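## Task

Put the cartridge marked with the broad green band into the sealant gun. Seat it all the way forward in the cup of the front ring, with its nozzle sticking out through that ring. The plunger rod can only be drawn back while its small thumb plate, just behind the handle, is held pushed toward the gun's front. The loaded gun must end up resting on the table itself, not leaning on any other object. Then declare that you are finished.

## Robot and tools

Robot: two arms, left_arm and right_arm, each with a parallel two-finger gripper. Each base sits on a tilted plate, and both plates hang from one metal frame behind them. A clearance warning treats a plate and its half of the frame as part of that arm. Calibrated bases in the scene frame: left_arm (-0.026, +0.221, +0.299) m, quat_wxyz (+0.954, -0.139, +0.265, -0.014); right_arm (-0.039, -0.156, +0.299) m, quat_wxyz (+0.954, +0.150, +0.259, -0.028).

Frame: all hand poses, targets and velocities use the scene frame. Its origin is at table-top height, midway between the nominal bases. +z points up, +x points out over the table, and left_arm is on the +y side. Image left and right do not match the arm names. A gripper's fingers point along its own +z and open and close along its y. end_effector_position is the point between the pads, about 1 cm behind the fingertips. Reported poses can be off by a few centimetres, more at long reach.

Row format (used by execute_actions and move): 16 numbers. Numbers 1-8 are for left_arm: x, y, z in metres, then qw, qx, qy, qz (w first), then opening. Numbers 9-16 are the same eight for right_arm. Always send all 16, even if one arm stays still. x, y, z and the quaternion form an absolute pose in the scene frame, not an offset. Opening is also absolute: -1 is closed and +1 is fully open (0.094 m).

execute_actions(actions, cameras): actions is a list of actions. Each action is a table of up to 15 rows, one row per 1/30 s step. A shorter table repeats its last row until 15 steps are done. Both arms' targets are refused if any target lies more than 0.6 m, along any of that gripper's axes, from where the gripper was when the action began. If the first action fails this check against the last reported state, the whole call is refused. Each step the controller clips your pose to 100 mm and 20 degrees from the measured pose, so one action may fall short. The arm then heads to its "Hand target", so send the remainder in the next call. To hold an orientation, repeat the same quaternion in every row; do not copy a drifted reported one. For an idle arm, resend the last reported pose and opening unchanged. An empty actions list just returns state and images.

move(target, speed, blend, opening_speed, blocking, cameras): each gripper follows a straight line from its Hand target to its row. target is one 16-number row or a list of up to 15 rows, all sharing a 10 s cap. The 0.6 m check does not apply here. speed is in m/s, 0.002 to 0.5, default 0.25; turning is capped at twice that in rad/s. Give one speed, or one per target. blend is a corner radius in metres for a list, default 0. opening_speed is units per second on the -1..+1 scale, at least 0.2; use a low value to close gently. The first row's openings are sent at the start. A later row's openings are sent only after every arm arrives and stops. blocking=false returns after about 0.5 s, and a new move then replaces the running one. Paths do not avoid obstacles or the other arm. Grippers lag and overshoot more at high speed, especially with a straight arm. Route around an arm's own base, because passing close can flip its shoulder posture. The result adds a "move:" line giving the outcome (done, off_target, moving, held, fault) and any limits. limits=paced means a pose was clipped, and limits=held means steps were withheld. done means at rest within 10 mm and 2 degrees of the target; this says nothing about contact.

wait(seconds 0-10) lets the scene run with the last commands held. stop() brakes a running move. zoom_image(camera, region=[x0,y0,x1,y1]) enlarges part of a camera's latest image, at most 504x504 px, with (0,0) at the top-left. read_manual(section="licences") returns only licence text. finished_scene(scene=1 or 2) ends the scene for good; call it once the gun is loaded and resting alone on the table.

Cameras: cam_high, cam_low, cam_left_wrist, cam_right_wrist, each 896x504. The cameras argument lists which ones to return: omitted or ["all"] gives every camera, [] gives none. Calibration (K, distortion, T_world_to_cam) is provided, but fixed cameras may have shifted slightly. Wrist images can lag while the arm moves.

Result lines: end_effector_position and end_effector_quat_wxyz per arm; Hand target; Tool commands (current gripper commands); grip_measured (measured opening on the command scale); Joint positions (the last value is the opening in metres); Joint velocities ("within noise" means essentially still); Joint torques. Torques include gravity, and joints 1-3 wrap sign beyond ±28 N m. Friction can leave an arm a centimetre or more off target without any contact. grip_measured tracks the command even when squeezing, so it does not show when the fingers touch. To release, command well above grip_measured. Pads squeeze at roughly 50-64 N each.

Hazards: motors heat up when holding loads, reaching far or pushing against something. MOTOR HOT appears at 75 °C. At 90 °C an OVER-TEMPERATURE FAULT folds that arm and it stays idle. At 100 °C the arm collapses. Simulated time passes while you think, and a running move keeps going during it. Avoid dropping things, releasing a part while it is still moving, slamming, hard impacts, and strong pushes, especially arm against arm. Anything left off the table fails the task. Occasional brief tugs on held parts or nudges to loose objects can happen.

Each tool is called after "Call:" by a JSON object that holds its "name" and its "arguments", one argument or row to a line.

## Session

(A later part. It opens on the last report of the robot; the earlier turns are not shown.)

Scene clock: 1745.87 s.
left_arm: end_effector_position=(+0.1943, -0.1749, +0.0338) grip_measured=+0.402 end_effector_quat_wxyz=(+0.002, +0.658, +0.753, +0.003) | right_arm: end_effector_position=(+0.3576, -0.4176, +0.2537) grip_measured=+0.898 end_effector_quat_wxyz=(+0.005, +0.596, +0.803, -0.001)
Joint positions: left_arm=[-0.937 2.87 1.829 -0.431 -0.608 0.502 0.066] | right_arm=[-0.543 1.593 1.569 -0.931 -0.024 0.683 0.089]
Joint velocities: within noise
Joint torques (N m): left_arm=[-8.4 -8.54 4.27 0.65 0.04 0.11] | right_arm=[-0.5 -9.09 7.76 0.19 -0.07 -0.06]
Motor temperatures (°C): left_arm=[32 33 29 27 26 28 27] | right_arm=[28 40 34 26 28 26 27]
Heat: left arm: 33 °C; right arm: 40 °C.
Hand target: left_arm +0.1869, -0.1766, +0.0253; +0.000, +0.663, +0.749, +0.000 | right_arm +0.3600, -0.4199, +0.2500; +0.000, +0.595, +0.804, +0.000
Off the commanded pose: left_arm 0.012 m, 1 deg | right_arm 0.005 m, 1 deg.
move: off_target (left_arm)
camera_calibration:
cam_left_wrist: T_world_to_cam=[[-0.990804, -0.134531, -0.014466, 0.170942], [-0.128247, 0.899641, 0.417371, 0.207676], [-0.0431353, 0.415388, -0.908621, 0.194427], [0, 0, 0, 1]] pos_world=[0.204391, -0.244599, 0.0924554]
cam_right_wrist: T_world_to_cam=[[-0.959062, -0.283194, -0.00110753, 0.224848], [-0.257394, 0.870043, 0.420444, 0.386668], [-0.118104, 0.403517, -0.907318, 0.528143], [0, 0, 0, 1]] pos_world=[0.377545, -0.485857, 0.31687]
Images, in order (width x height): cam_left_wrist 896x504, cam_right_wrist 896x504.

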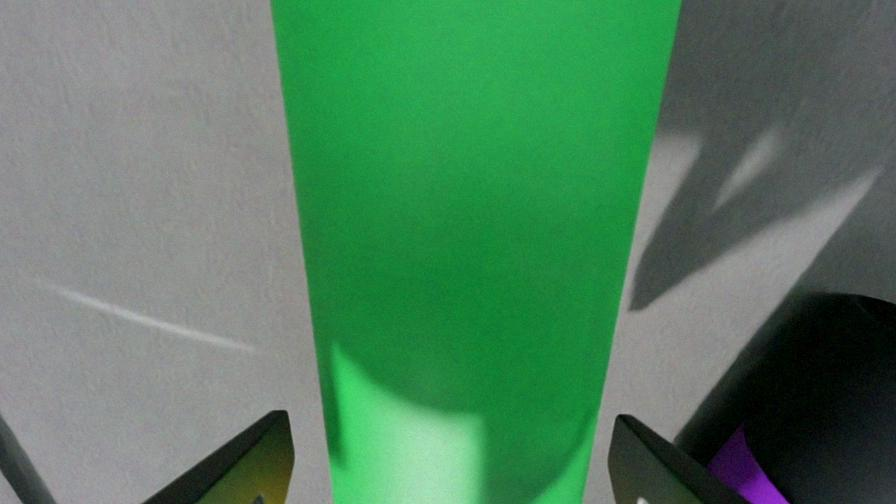

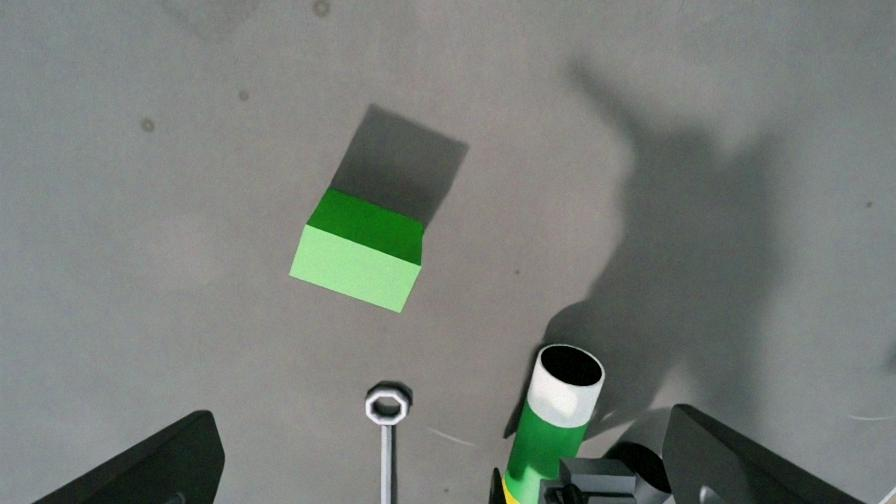

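Call:
{"name": "move", "arguments": {
  "target": [0.184,-0.177,0.023,0,0.6630,0.7486,0,-0.3,0.36,-0.42,0.25,0,0.5948,0.8039,0,0.9],
  "speed": 0.05,
  "opening_speed": 0.3,
  "cameras": ["cam_left_wrist","cam_right_wrist"]
}}

Scene clock: 1753.57 s.
left_arm: end_effector_position=(+0.1953, -0.1765, +0.0338) grip_measured=+0.006 end_effector_quat_wxyz=(+0.006, +0.657, +0.754, +0.002) | right_arm: end_effector_position=(+0.3576, -0.4176, +0.2537) grip_measured=+0.898 end_effector_quat_wxyz=(+0.005, +0.596, +0.803, -0.001)
Joint positions: left_arm=[-0.937 2.87 1.829 -0.422 -0.607 0.502 0.047] | right_arm=[-0.543 1.593 1.569 -0.931 -0.024 0.683 0.089]
Joint velocities: within noise
Joint torques (N m): left_arm=[-8.65 -8.14 4 0.66 0.02 0.05] | right_arm=[-0.53 -9.13 7.82 0.21 -0.05 -0.04]
Motor temperatures (°C): left_arm=[33 34 29 27 26 28 27] | right_arm=[28 40 34 26 28 26 27]
Heat: left arm: 34 °C; right arm: 40 °C.
Hand target: left_arm +0.1839, -0.1765, +0.0234; +0.000, +0.663, +0.749, +0.000 | right_arm +0.3600, -0.4199, +0.2500; +0.000, +0.595, +0.804, +0.000
Off the commanded pose: left_arm 0.016 m, 1 deg | right_arm 0.005 m, 1 deg.
move: off_target (left_arm)
camera_calibration:
cam_left_wrist: T_world_to_cam=[[-0.990167, -0.138784, -0.0175792, 0.171029], [-0.133674, 0.9016, 0.411398, 0.210828], [-0.0412459, 0.409703, -0.911286, 0.193853], [0, 0, 0, 1]] pos_world=[0.205525, -0.245769, 0.0929273]
cam_right_wrist: T_world_to_cam=[[-0.959062, -0.283194, -0.00110753, 0.224848], [-0.257394, 0.870043, 0.420444, 0.386668], [-0.118104, 0.403517, -0.907318, 0.528143], [0, 0, 0, 1]] pos_world=[0.377545, -0.485857, 0.31687]
Images, in order (width x height): cam_left_wrist 896x504, cam_right_wrist 896x504.

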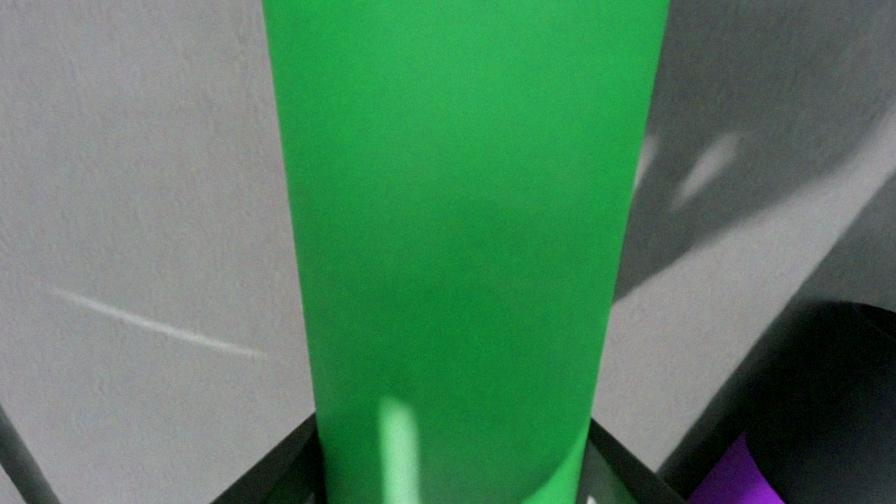

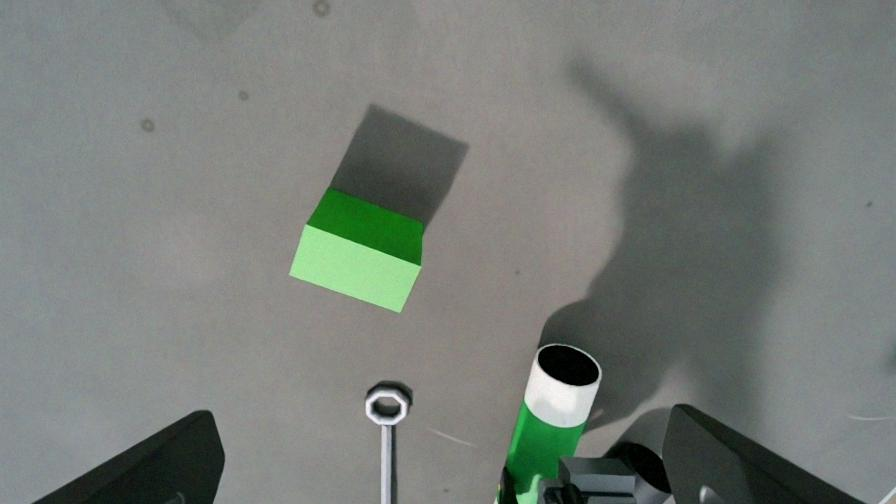

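Call:
{"name": "move", "arguments": {
  "target": [0.185,-0.177,0.075,0,0.6630,0.7486,0,-0.3,0.36,-0.42,0.25,0,0.5948,0.8039,0,0.9],
  "speed": 0.06
}}

Scene clock: 1758.93 s.
left_arm: end_effector_position=(+0.1762, -0.1602, +0.0456) grip_measured=+0.005 end_effector_quat_wxyz=(-0.024, +0.663, +0.748, +0.010) | right_arm: end_effector_position=(+0.3576, -0.4176, +0.2537) grip_measured=+0.898 end_effector_quat_wxyz=(+0.005, +0.596, +0.803, -0.001)
Joint positions: left_arm=[-0.964 2.834 1.768 -0.492 -0.611 0.444 0.047] | right_arm=[-0.543 1.593 1.569 -0.931 -0.024 0.683 0.089]
Joint velocities: within noise
Joint torques (N m): left_arm=[-11.9 -15.8 2.96 0.17 0.03 -0.17] | right_arm=[-0.51 -9.03 7.77 0.21 -0.05 -0.03]
Motor temperatures (°C): left_arm=[33 34 29 27 26 28 27] | right_arm=[28 40 34 26 28 26 27]
Heat: left arm: 34 °C; right arm: 40 °C.
Hand target: left_arm +0.1843, -0.1768, +0.0740; +0.000, +0.663, +0.748, +0.000 | right_arm +0.3600, -0.4199, +0.2500; +0.000, +0.595, +0.804, +0.000
Off the commanded pose: left_arm 0.035 m, 3 deg | right_arm 0.005 m, 1 deg.
move: off_target (left_arm)
camera_calibration:
cam_left_wrist: T_world_to_cam=[[-0.992566, -0.121344, 0.00940424, 0.156575], [-0.103322, 0.88094, 0.461812, 0.177786], [-0.0643227, 0.457407, -0.886928, 0.207758], [0, 0, 0, 1]] pos_world=[0.187143, -0.232649, 0.10069]
cam_right_wrist: T_world_to_cam=[[-0.959062, -0.283194, -0.00110753, 0.224848], [-0.257394, 0.870043, 0.420444, 0.386668], [-0.118104, 0.403517, -0.907318, 0.528143], [0, 0, 0, 1]] pos_world=[0.377545, -0.485857, 0.31687]

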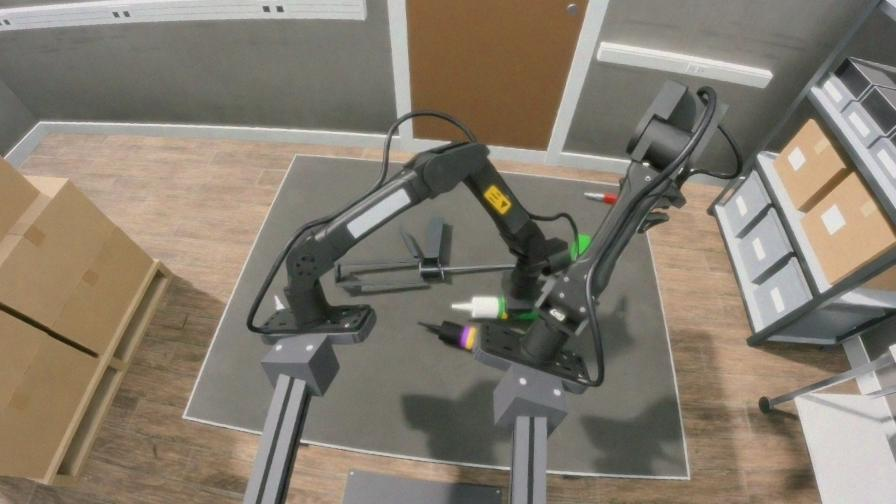

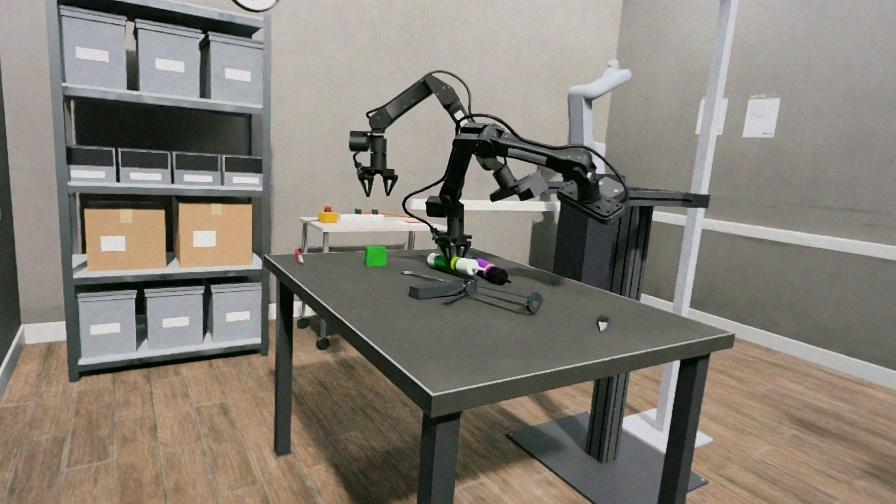

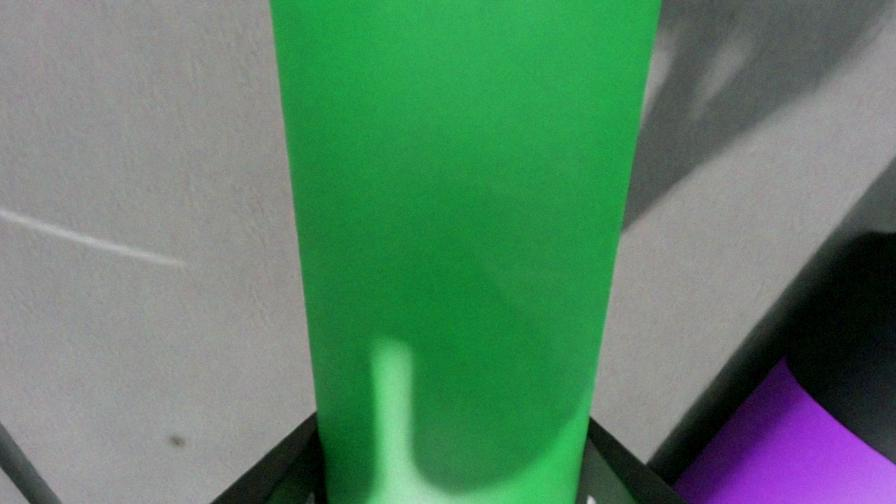

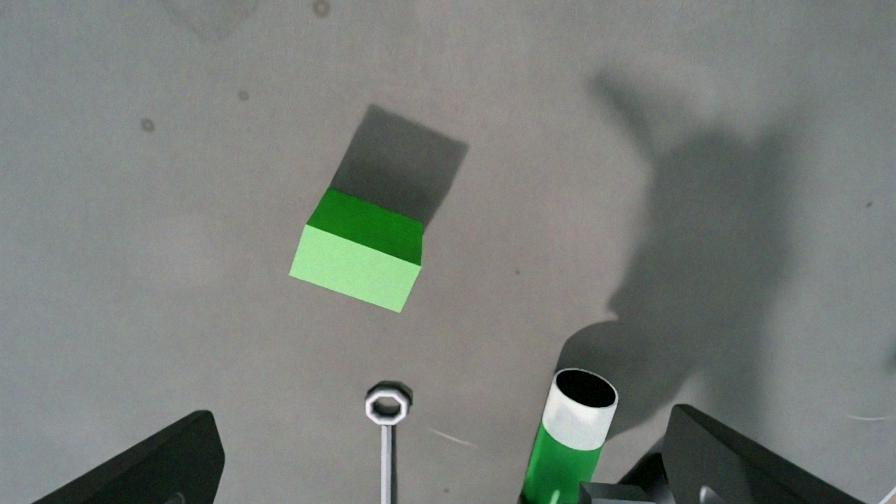

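Call:
{"name": "wait", "arguments": {
  "seconds": 0.5,
  "cameras": ["cam_low","cam_left_wrist"]
}}

Scene clock: 1763.53 s.
left_arm: end_effector_position=(+0.1761, -0.1600, +0.0456) grip_measured=+0.005 end_effector_quat_wxyz=(-0.025, +0.663, +0.748, +0.011) | right_arm: end_effector_position=(+0.3576, -0.4176, +0.2537) grip_measured=+0.898 end_effector_quat_wxyz=(+0.005, +0.596, +0.803, -0.001)
Joint positions: left_arm=[-0.964 2.834 1.768 -0.493 -0.611 0.444 0.047] | right_arm=[-0.543 1.593 1.569 -0.931 -0.024 0.683 0.089]
Joint velocities: within noise
Joint torques (N m): left_arm=[-11.92 -15.72 3.1 0.21 0.05 -0.13] | right_arm=[-0.53 -9.01 7.83 0.17 -0.06 -0.06]
Motor temperatures (°C): left_arm=[33 35 29 27 26 28 28] | right_arm=[28 40 34 26 28 26 27]
Heat: left arm: 35 °C; right arm: 40 °C.
Hand target: left_arm +0.1843, -0.1768, +0.0740; +0.000, +0.663, +0.748, +0.000 | right_arm +0.3600, -0.4199, +0.2500; +0.000, +0.595, +0.804, +0.000
Tool commands: left_gripper/opening=-0.3 right_gripper/opening=+0.9
Off the commanded pose: left_arm 0.035 m, 3 deg | right_arm 0.005 m, 1 deg.
wait: 0.50 s; at rest from the start
camera_calibration:
cam_left_wrist: T_world_to_cam=[[-0.992548, -0.121463, 0.00980049, 0.156428], [-0.103192, 0.880561, 0.462563, 0.177465], [-0.0648144, 0.458104, -0.886532, 0.207846], [0, 0, 0, 1]] pos_world=[0.187047, -0.232483, 0.10064]
Images, in order (width x height): cam_low 896x504, cam_left_wrist 896x504.

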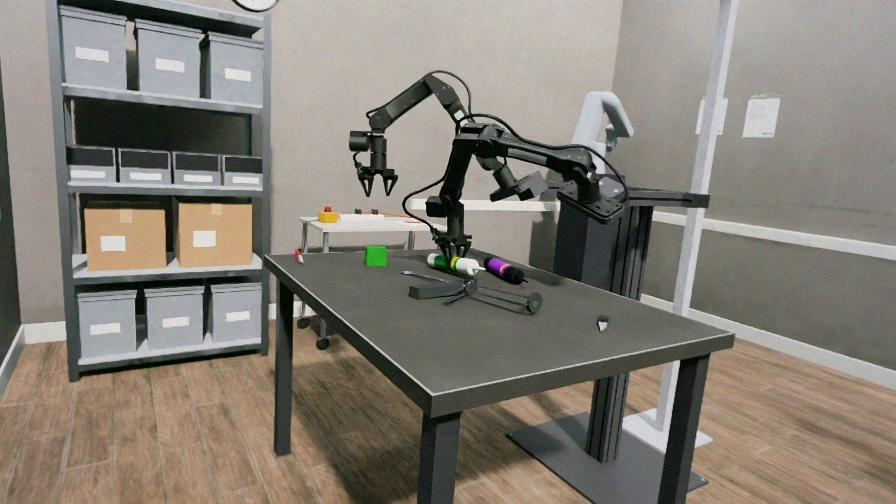

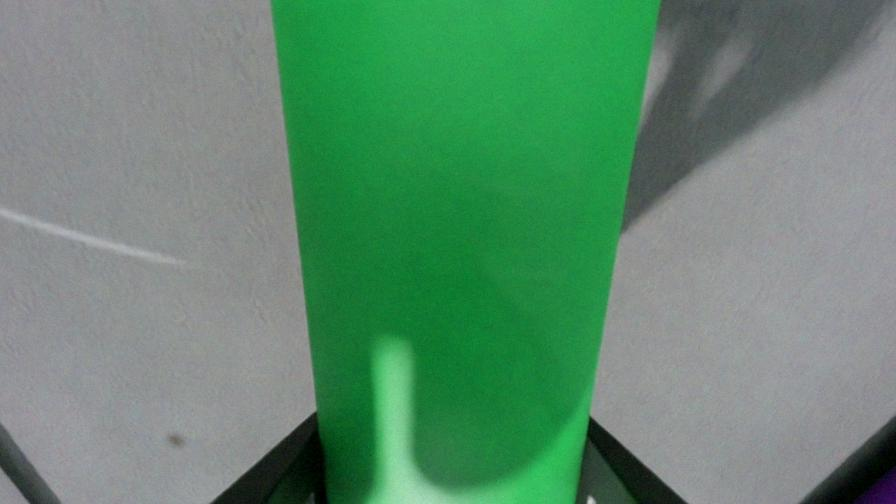

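Call:
{"name": "wait", "arguments": {
  "seconds": 0.5,
  "cameras": ["cam_high"]
}}

Call:
{"name": "wait", "arguments": {
  "seconds": 0.5,
  "cameras": ["cam_high"]
}}

Scene clock: 1768.40 s.
left_arm: end_effector_position=(+0.1761, -0.1599, +0.0456) grip_measured=+0.005 end_effector_quat_wxyz=(-0.025, +0.663, +0.748, +0.011) | right_arm: end_effector_position=(+0.3576, -0.4176, +0.2537) grip_measured=+0.898 end_effector_quat_wxyz=(+0.005, +0.596, +0.803, -0.001)
Joint positions: left_arm=[-0.964 2.834 1.768 -0.494 -0.611 0.444 0.047] | right_arm=[-0.543 1.593 1.569 -0.931 -0.024 0.683 0.089]
Joint velocities: within noise
Joint torques (N m): left_arm=[-11.92 -15.84 2.96 0.16 0.03 -0.1] | right_arm=[-0.58 -9.02 7.75 0.19 -0.03 -0.07]
Motor temperatures (°C): left_arm=[34 36 29 27 26 28 28] | right_arm=[28 40 34 26 28 26 27]
Heat: left arm: 36 °C; right arm: 40 °C.
Hand target: left_arm +0.1843, -0.1768, +0.0740; +0.000, +0.663, +0.748, +0.000 | right_arm +0.3600, -0.4199, +0.2500; +0.000, +0.595, +0.804, +0.000
Tool commands: left_gripper/opening=-0.3 right_gripper/opening=+0.9
Off the commanded pose: left_arm 0.035 m, 3 deg | right_arm 0.005 m, 1 deg.
wait: 0.50 s; at rest from the start
Images, in order (width x height): cam_high 896x504.

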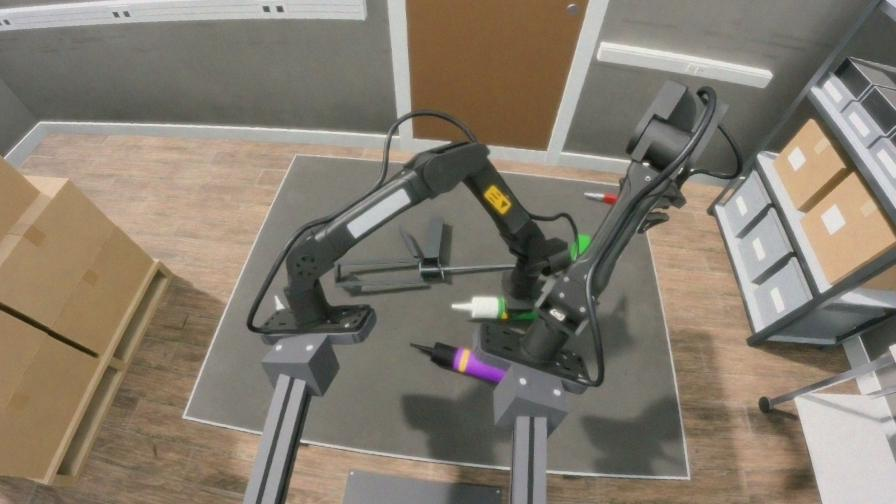

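Scene clock: 1768.90 s.
left_arm: end_effector_position=(+0.1761, -0.1599, +0.0456) grip_measured=+0.005 end_effector_quat_wxyz=(-0.025, +0.663, +0.748, +0.011) | right_arm: end_effector_position=(+0.3576, -0.4176, +0.2537) grip_measured=+0.898 end_effector_quat_wxyz=(+0.005, +0.596, +0.803, -0.001)
Joint positions: left_arm=[-0.964 2.834 1.768 -0.494 -0.611 0.444 0.047] | right_arm=[-0.543 1.593 1.569 -0.931 -0.024 0.683 0.089]
Joint velocities: within noise
Joint torques (N m): left_arm=[-12 -15.87 3.06 0.2 0.03 -0.13] | right_arm=[-0.55 -8.99 7.86 0.19 -0.06 -0.03]
Motor temperatures (°C): left_arm=[34 36 29 27 26 28 28] | right_arm=[28 40 34 26 28 26 27]
Heat: left arm: 36 °C; right arm: 40 °C.
Hand target: left_arm +0.1843, -0.1768, +0.0740; +0.000, +0.663, +0.748, +0.000 | right_arm +0.3600, -0.4199, +0.2500; +0.000, +0.595, +0.804, +0.000
Tool commands: left_gripper/opening=-0.3 right_gripper/opening=+0.9
Off the commanded pose: left_arm 0.035 m, 3 deg | right_arm 0.005 m, 1 deg.
wait: 0.50 s; at rest by 0.17 s
Images, in order (width x height): cam_high 896x504.

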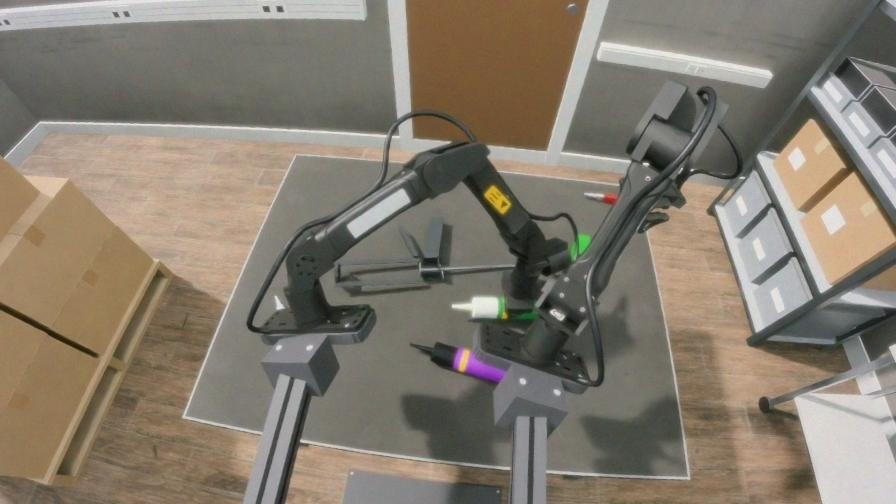

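Call:
{"name": "move", "arguments": {
  "target": [0.190,-0.172,0.11,0,0.6630,0.7486,0,-0.3,0.36,-0.42,0.25,0,0.5948,0.8039,0,0.9],
  "speed": 0.06
}}

Scene clock: 1783.87 s.
left_arm: end_effector_position=(+0.1843, -0.1577, +0.0812) grip_measured=+0.005 end_effector_quat_wxyz=(-0.023, +0.662, +0.749, +0.010) | right_arm: end_effector_position=(+0.3576, -0.4176, +0.2537) grip_measured=+0.898 end_effector_quat_wxyz=(+0.005, +0.596, +0.803, -0.001)
Joint positions: left_arm=[-0.994 2.735 1.725 -0.566 -0.611 0.406 0.047] | right_arm=[-0.543 1.593 1.569 -0.931 -0.024 0.683 0.089]
Joint velocities: within noise
Joint torques (N m): left_arm=[-11.97 -15.61 3.25 0.19 0.02 -0.1] | right_arm=[-0.65 -9.06 7.82 0.17 -0.06 -0.06]
Motor temperatures (°C): left_arm=[34 37 28 26 26 28 28] | right_arm=[28 40 34 26 28 26 27]
Heat: left arm: 37 °C; right arm: 40 °C.
Hand target: left_arm +0.1894, -0.1718, +0.1089; +0.000, +0.663, +0.748, +0.000 | right_arm +0.3600, -0.4199, +0.2500; +0.000, +0.595, +0.804, +0.000
Off the commanded pose: left_arm 0.033 m, 3 deg | right_arm 0.005 m, 1 deg.
move: off_target (left_arm)
camera_calibration:
cam_left_wrist: T_world_to_cam=[[-0.992207, -0.124318, 0.00833966, 0.164145], [-0.106596, 0.881606, 0.459792, 0.160797], [-0.0645128, 0.45532, -0.887988, 0.238542], [0, 0, 0, 1]] pos_world=[0.195395, -0.229966, 0.136521]
cam_right_wrist: T_world_to_cam=[[-0.959062, -0.283194, -0.00110753, 0.224848], [-0.257394, 0.870043, 0.420444, 0.386668], [-0.118104, 0.403517, -0.907318, 0.528143], [0, 0, 0, 1]] pos_world=[0.377545, -0.485857, 0.31687]

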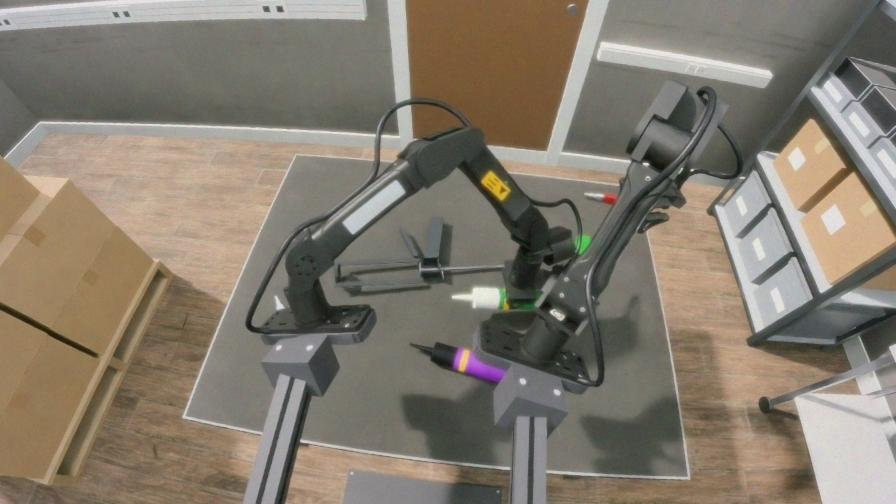

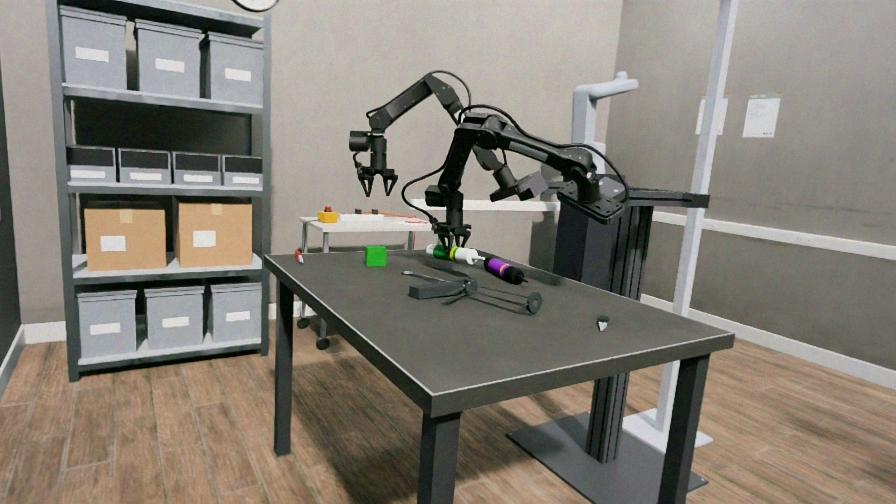

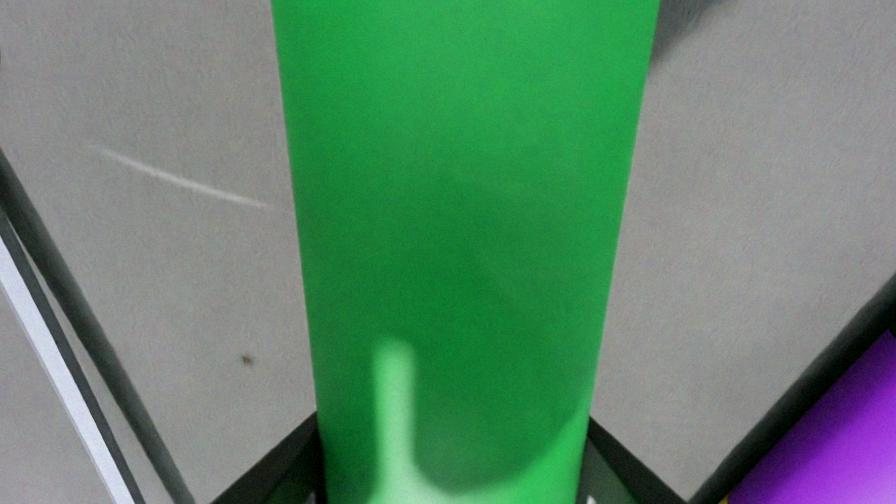

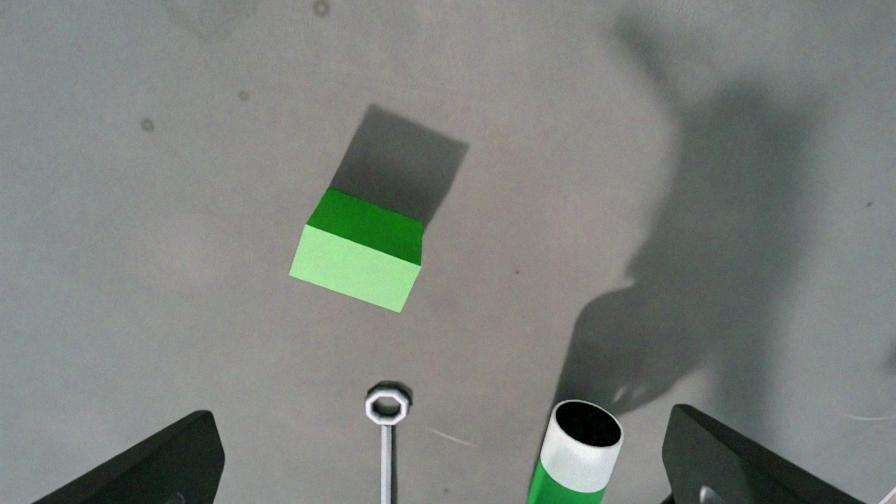

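Call:
{"name": "move", "arguments": {
  "target": [
    [0.195,-0.160,0.19,0,0.6630,0.7486,0,-0.3,0.36,-0.42,0.25,0,0.5948,0.8039,0,0.9],
    [0.23,0.0,0.20,0,0.6354,0.7722,0,-0.3,0.36,-0.42,0.25,0,0.5948,0.8039,0,0.9],
    [0.2491,0.15,0.18,0.1008,0.6299,0.7656,-0.0829,-0.3,0.36,-0.42,0.25,0,0.5948,0.8039,0,0.9]
  ],
  "speed": 0.12,
  "blend": 0.03
}}

Scene clock: 1794.13 s.
left_arm: end_effector_position=(+0.2400, +0.1588, +0.1725) grip_measured=+0.005 end_effector_quat_wxyz=(+0.068, +0.631, +0.769, -0.074) | right_arm: end_effector_position=(+0.3576, -0.4176, +0.2537) grip_measured=+0.898 end_effector_quat_wxyz=(+0.005, +0.596, +0.803, -0.001)
Joint positions: left_arm=[-0.248 1.394 0.516 -0.171 -0.201 1.208 0.047] | right_arm=[-0.543 1.593 1.569 -0.931 -0.024 0.683 0.089]
Joint velocities: within noise
Joint torques (N m): left_arm=[-2.22 -7.76 2.56 0.85 0.5 0.11] | right_arm=[-0.59 -9.14 7.83 0.2 -0.07 -0.06]
Motor temperatures (°C): left_arm=[34 38 28 26 26 28 28] | right_arm=[28 40 34 26 28 26 27]
Heat: left arm: 38 °C; right arm: 40 °C.
Hand target: left_arm +0.2491, +0.1503, +0.1801; +0.100, +0.630, +0.765, -0.082 | right_arm +0.3600, -0.4199, +0.2500; +0.000, +0.595, +0.804, +0.000
Off the commanded pose: left_arm 0.015 m, 4 deg | right_arm 0.005 m, 1 deg.
move: off_target (left_arm)
camera_calibration:
cam_left_wrist: T_world_to_cam=[[-0.980773, -0.194058, 0.0206192, 0.264159], [-0.184333, 0.955912, 0.228592, -0.107461], [-0.0640701, 0.220396, -0.973304, 0.231021], [0, 0, 0, 1]] pos_world=[0.254073, 0.103069, 0.243971]
cam_right_wrist: T_world_to_cam=[[-0.959062, -0.283194, -0.00110753, 0.224848], [-0.257394, 0.870043, 0.420444, 0.386668], [-0.118104, 0.403517, -0.907318, 0.528143], [0, 0, 0, 1]] pos_world=[0.377545, -0.485857, 0.31687]

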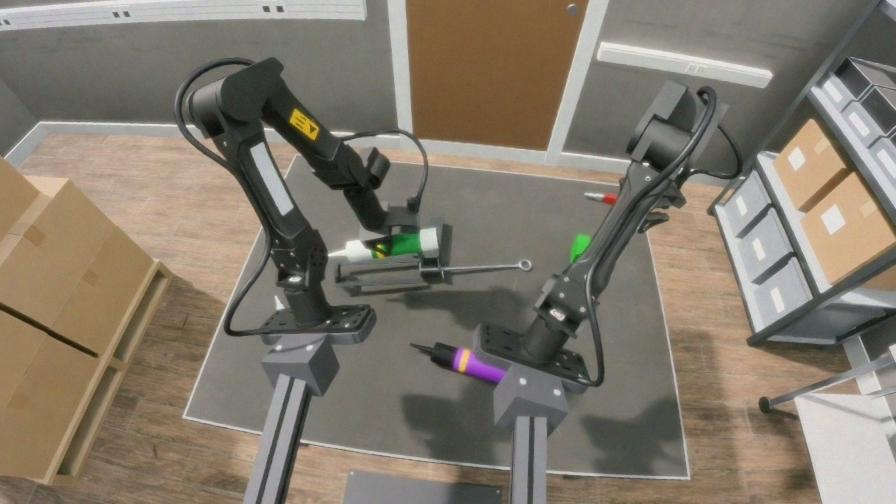

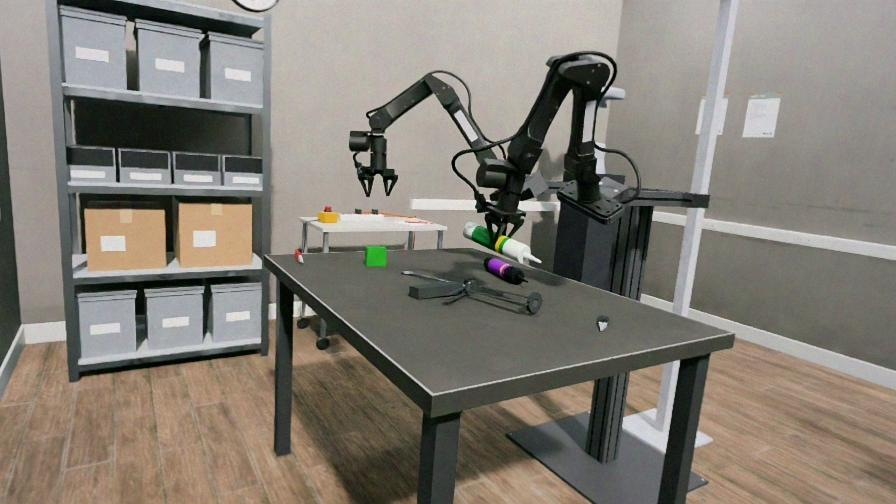

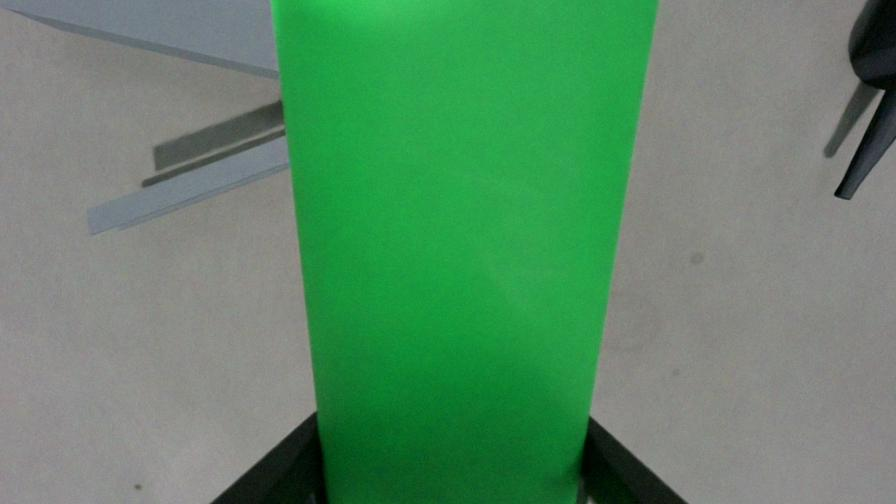

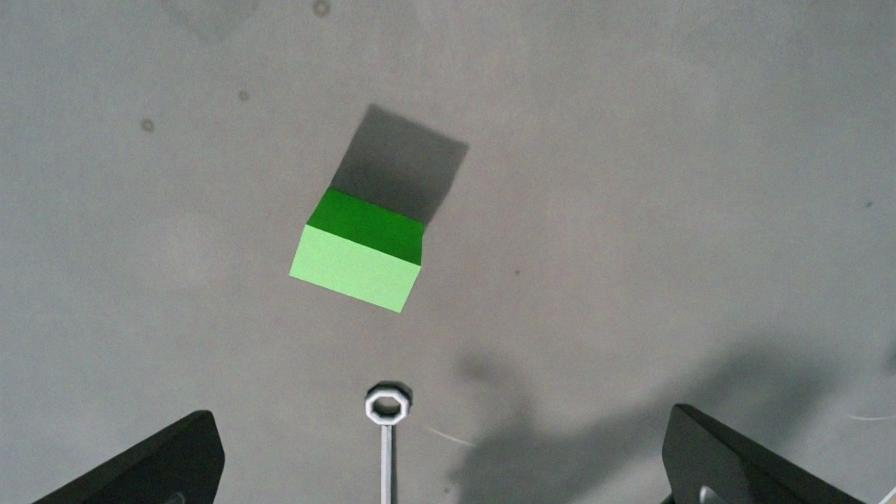

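Call:
{"name": "move", "arguments": {
  "target": [
    [0.2550,0.1410,0.14,0.1241,0.6271,0.7622,-0.1021,-0.3,0.36,-0.42,0.25,0,0.5948,0.8039,0,0.9],
    [0.2550,0.1410,0.100,0.1241,0.6271,0.7622,-0.1021,-0.3,0.36,-0.42,0.25,0,0.5948,0.8039,0,0.9]
  ],
  "speed": 0.1
}}

Scene clock: 1835.90 s.
left_arm: end_effector_position=(+0.2523, +0.1529, +0.1002) grip_measured=+0.005 end_effector_quat_wxyz=(+0.103, +0.624, +0.770, -0.084) | right_arm: end_effector_position=(+0.3576, -0.4176, +0.2537) grip_measured=+0.898 end_effector_quat_wxyz=(+0.005, +0.596, +0.803, -0.001)
Joint positions: left_arm=[-0.111 1.759 0.533 0.241 -0.075 1.324 0.047] | right_arm=[-0.543 1.593 1.569 -0.931 -0.024 0.683 0.089]
Joint velocities: within noise
Joint torques (N m): left_arm=[-2.84 -5.18 1.22 0.9 0.6 0.08] | right_arm=[-0.57 -9.16 7.72 0.19 -0.07 -0.05]
Motor temperatures (°C): left_arm=[32 35 28 27 27 28 29] | right_arm=[28 40 34 26 28 26 26]
Heat: left arm: 35 °C; right arm: 40 °C.
Hand target: left_arm +0.2549, +0.1413, +0.1006; +0.124, +0.627, +0.762, -0.102 | right_arm +0.3600, -0.4199, +0.2500; +0.000, +0.595, +0.804, +0.000
Off the commanded pose: left_arm 0.012 m, 3 deg | right_arm 0.005 m, 1 deg.
move: off_target (left_arm)
camera_calibration:
cam_left_wrist: T_world_to_cam=[[-0.977827, -0.209318, -0.00633128, 0.28088], [-0.207514, 0.96445, 0.163628, -0.0720106], [-0.028144, 0.161314, -0.986502, 0.163961], [0, 0, 0, 1]] pos_world=[0.264323, 0.101795, 0.175309]
cam_right_wrist: T_world_to_cam=[[-0.959062, -0.283194, -0.00110753, 0.224848], [-0.257394, 0.870043, 0.420444, 0.386668], [-0.118104, 0.403517, -0.907318, 0.528143], [0, 0, 0, 1]] pos_world=[0.377545, -0.485857, 0.31687]

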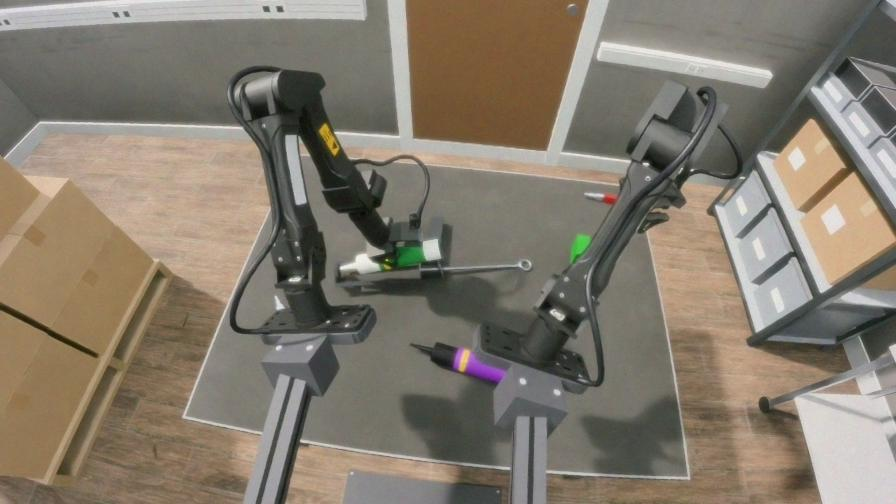

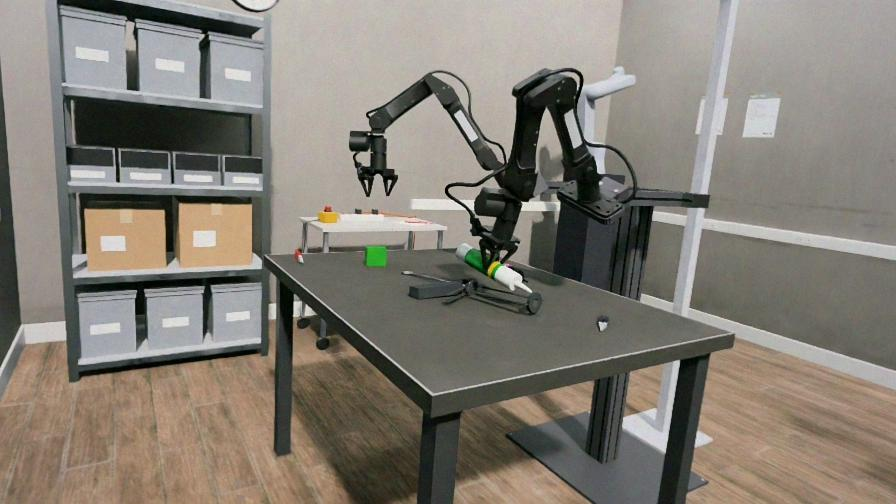

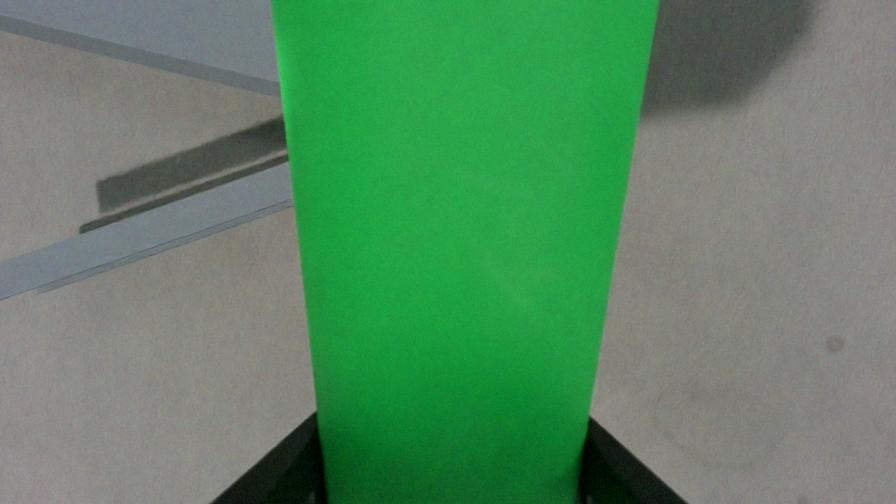

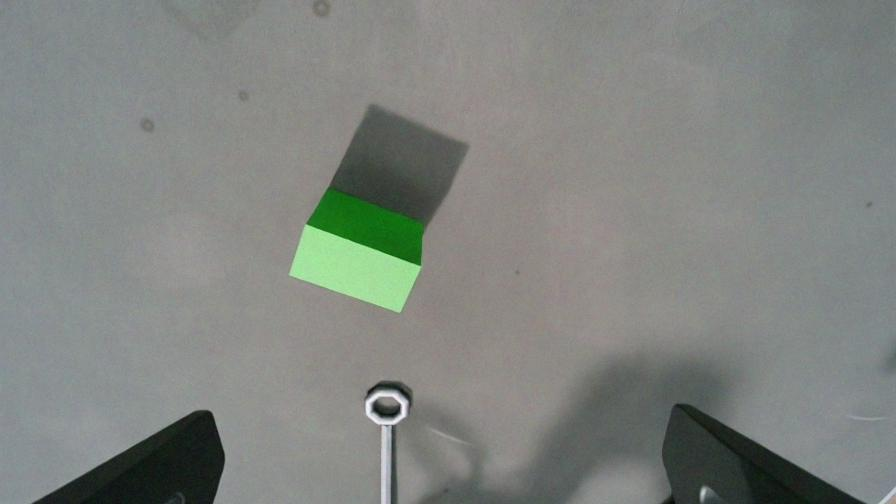

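Call:
{"name": "zoom_image", "arguments": {
  "camera": "cam_low",
  "region": [400, 200, 600, 340]
}}

Scaled by 2.520.

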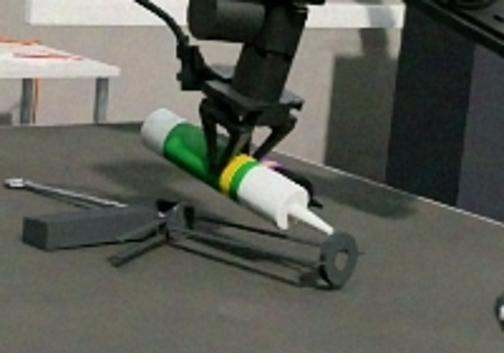

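Call:
{"name": "move", "arguments": {
  "target": [0.2560,0.1370,0.081,0.1241,0.6301,0.7597,-0.1016,-0.3,0.36,-0.42,0.25,0,0.5948,0.8039,0,0.9],
  "speed": 0.06,
  "cameras": ["cam_low"]
}}

Call:
{"name": "zoom_image", "arguments": {
  "camera": "cam_low",
  "region": [420, 220, 560, 320]
}}

Scene clock: 1849.83 s.
left_arm: end_effector_position=(+0.2533, +0.1487, +0.0809) grip_measured=+0.005 end_effector_quat_wxyz=(+0.102, +0.628, +0.767, -0.084) | right_arm: end_effector_position=(+0.3576, -0.4176, +0.2537) grip_measured=+0.898 end_effector_quat_wxyz=(+0.005, +0.596, +0.803, -0.001)
Joint positions: left_arm=[-0.103 1.864 0.566 0.311 -0.07 1.34 0.047] | right_arm=[-0.543 1.593 1.569 -0.931 -0.024 0.683 0.089]
Joint velocities: within noise
Joint torques (N m): left_arm=[-2.92 -5.65 0.66 0.89 0.61 0.08] | right_arm=[-0.61 -9.16 7.84 0.18 -0.04 -0.03]
Motor temperatures (°C): left_arm=[32 34 28 27 27 28 29] | right_arm=[28 40 34 26 28 26 26]
Heat: left arm: 34 °C; right arm: 40 °C.
Hand target: left_arm +0.2559, +0.1374, +0.0815; +0.124, +0.630, +0.760, -0.101 | right_arm +0.3600, -0.4199, +0.2500; +0.000, +0.595, +0.804, +0.000
Off the commanded pose: left_arm 0.012 m, 3 deg | right_arm 0.005 m, 1 deg.
move: off_target (left_arm)
Images, in order (width x height): cam_low 896x504.

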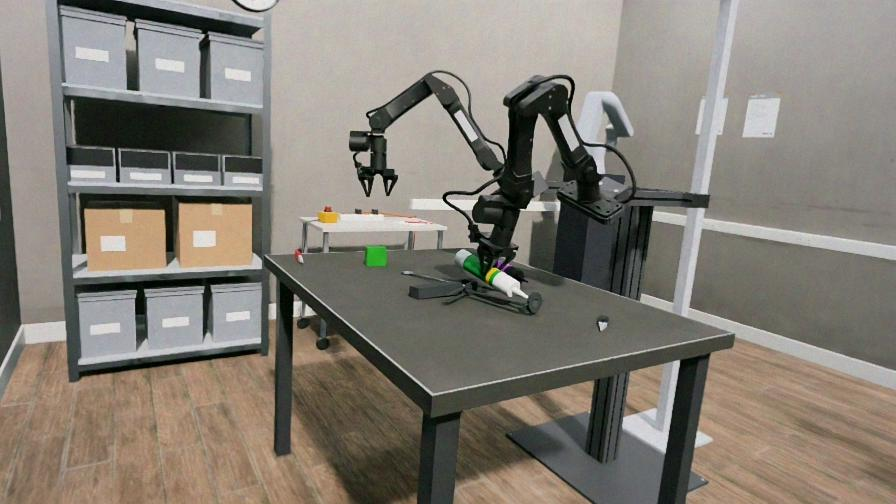

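Scaled by 3.600.

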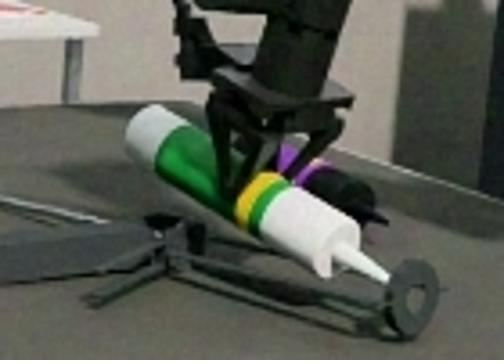

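Call:
{"name": "move", "arguments": {
  "target": [0.2480,0.1820,0.0715,0.1241,0.6330,0.7573,-0.1011,-0.3,0.36,-0.42,0.25,0,0.5948,0.8039,0,0.9],
  "speed": 0.05,
  "cameras": ["cam_low"]
}}

Call:
{"name": "zoom_image", "arguments": {
  "camera": "cam_low",
  "region": [420, 220, 560, 320]
}}

Scene clock: 1870.70 s.
left_arm: end_effector_position=(+0.2465, +0.1929, +0.0683) grip_measured=+0.005 end_effector_quat_wxyz=(+0.100, +0.629, +0.766, -0.085) | right_arm: end_effector_position=(+0.3576, -0.4176, +0.2537) grip_measured=+0.898 end_effector_quat_wxyz=(+0.005, +0.596, +0.803, -0.001)
Joint positions: left_arm=[0.077 1.864 0.549 0.326 0.028 1.493 0.047] | right_arm=[-0.543 1.593 1.569 -0.931 -0.024 0.683 0.089]
Joint velocities: within noise
Joint torques (N m): left_arm=[-2.28 -7.06 -0.81 0.73 0.62 0.11] | right_arm=[-0.54 -9.07 7.83 0.21 -0.04 -0.07]
Motor temperatures (°C): left_arm=[31 34 28 27 27 28 29] | right_arm=[28 40 34 26 28 26 26]
Heat: left arm: 34 °C; right arm: 40 °C.
Hand target: left_arm +0.2481, +0.1823, +0.0717; +0.124, +0.633, +0.758, -0.101 | right_arm +0.3600, -0.4199, +0.2500; +0.000, +0.595, +0.804, +0.000
Off the commanded pose: left_arm 0.011 m, 4 deg | right_arm 0.005 m, 1 deg.
move: off_target (left_arm)
Images, in order (width x height): cam_low 896x504.

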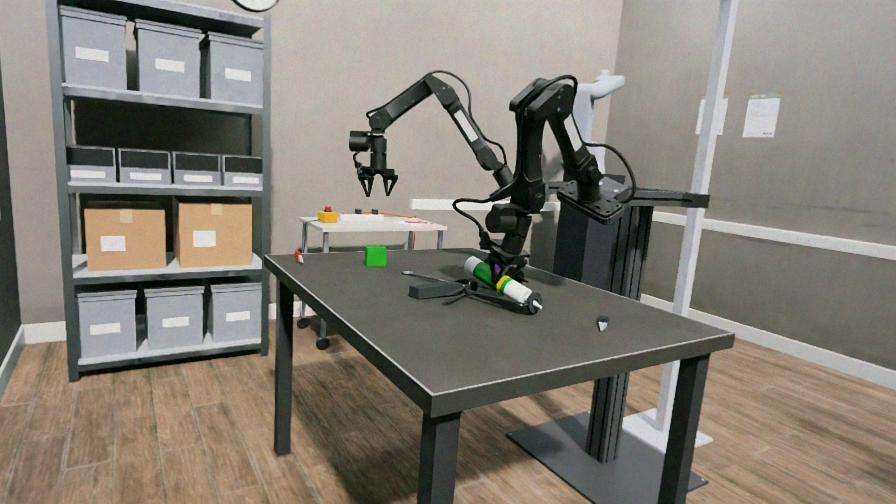

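Scaled by 3.600.

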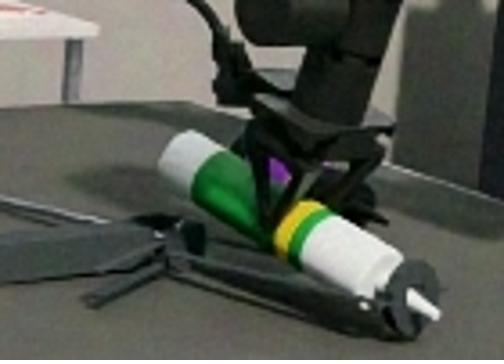

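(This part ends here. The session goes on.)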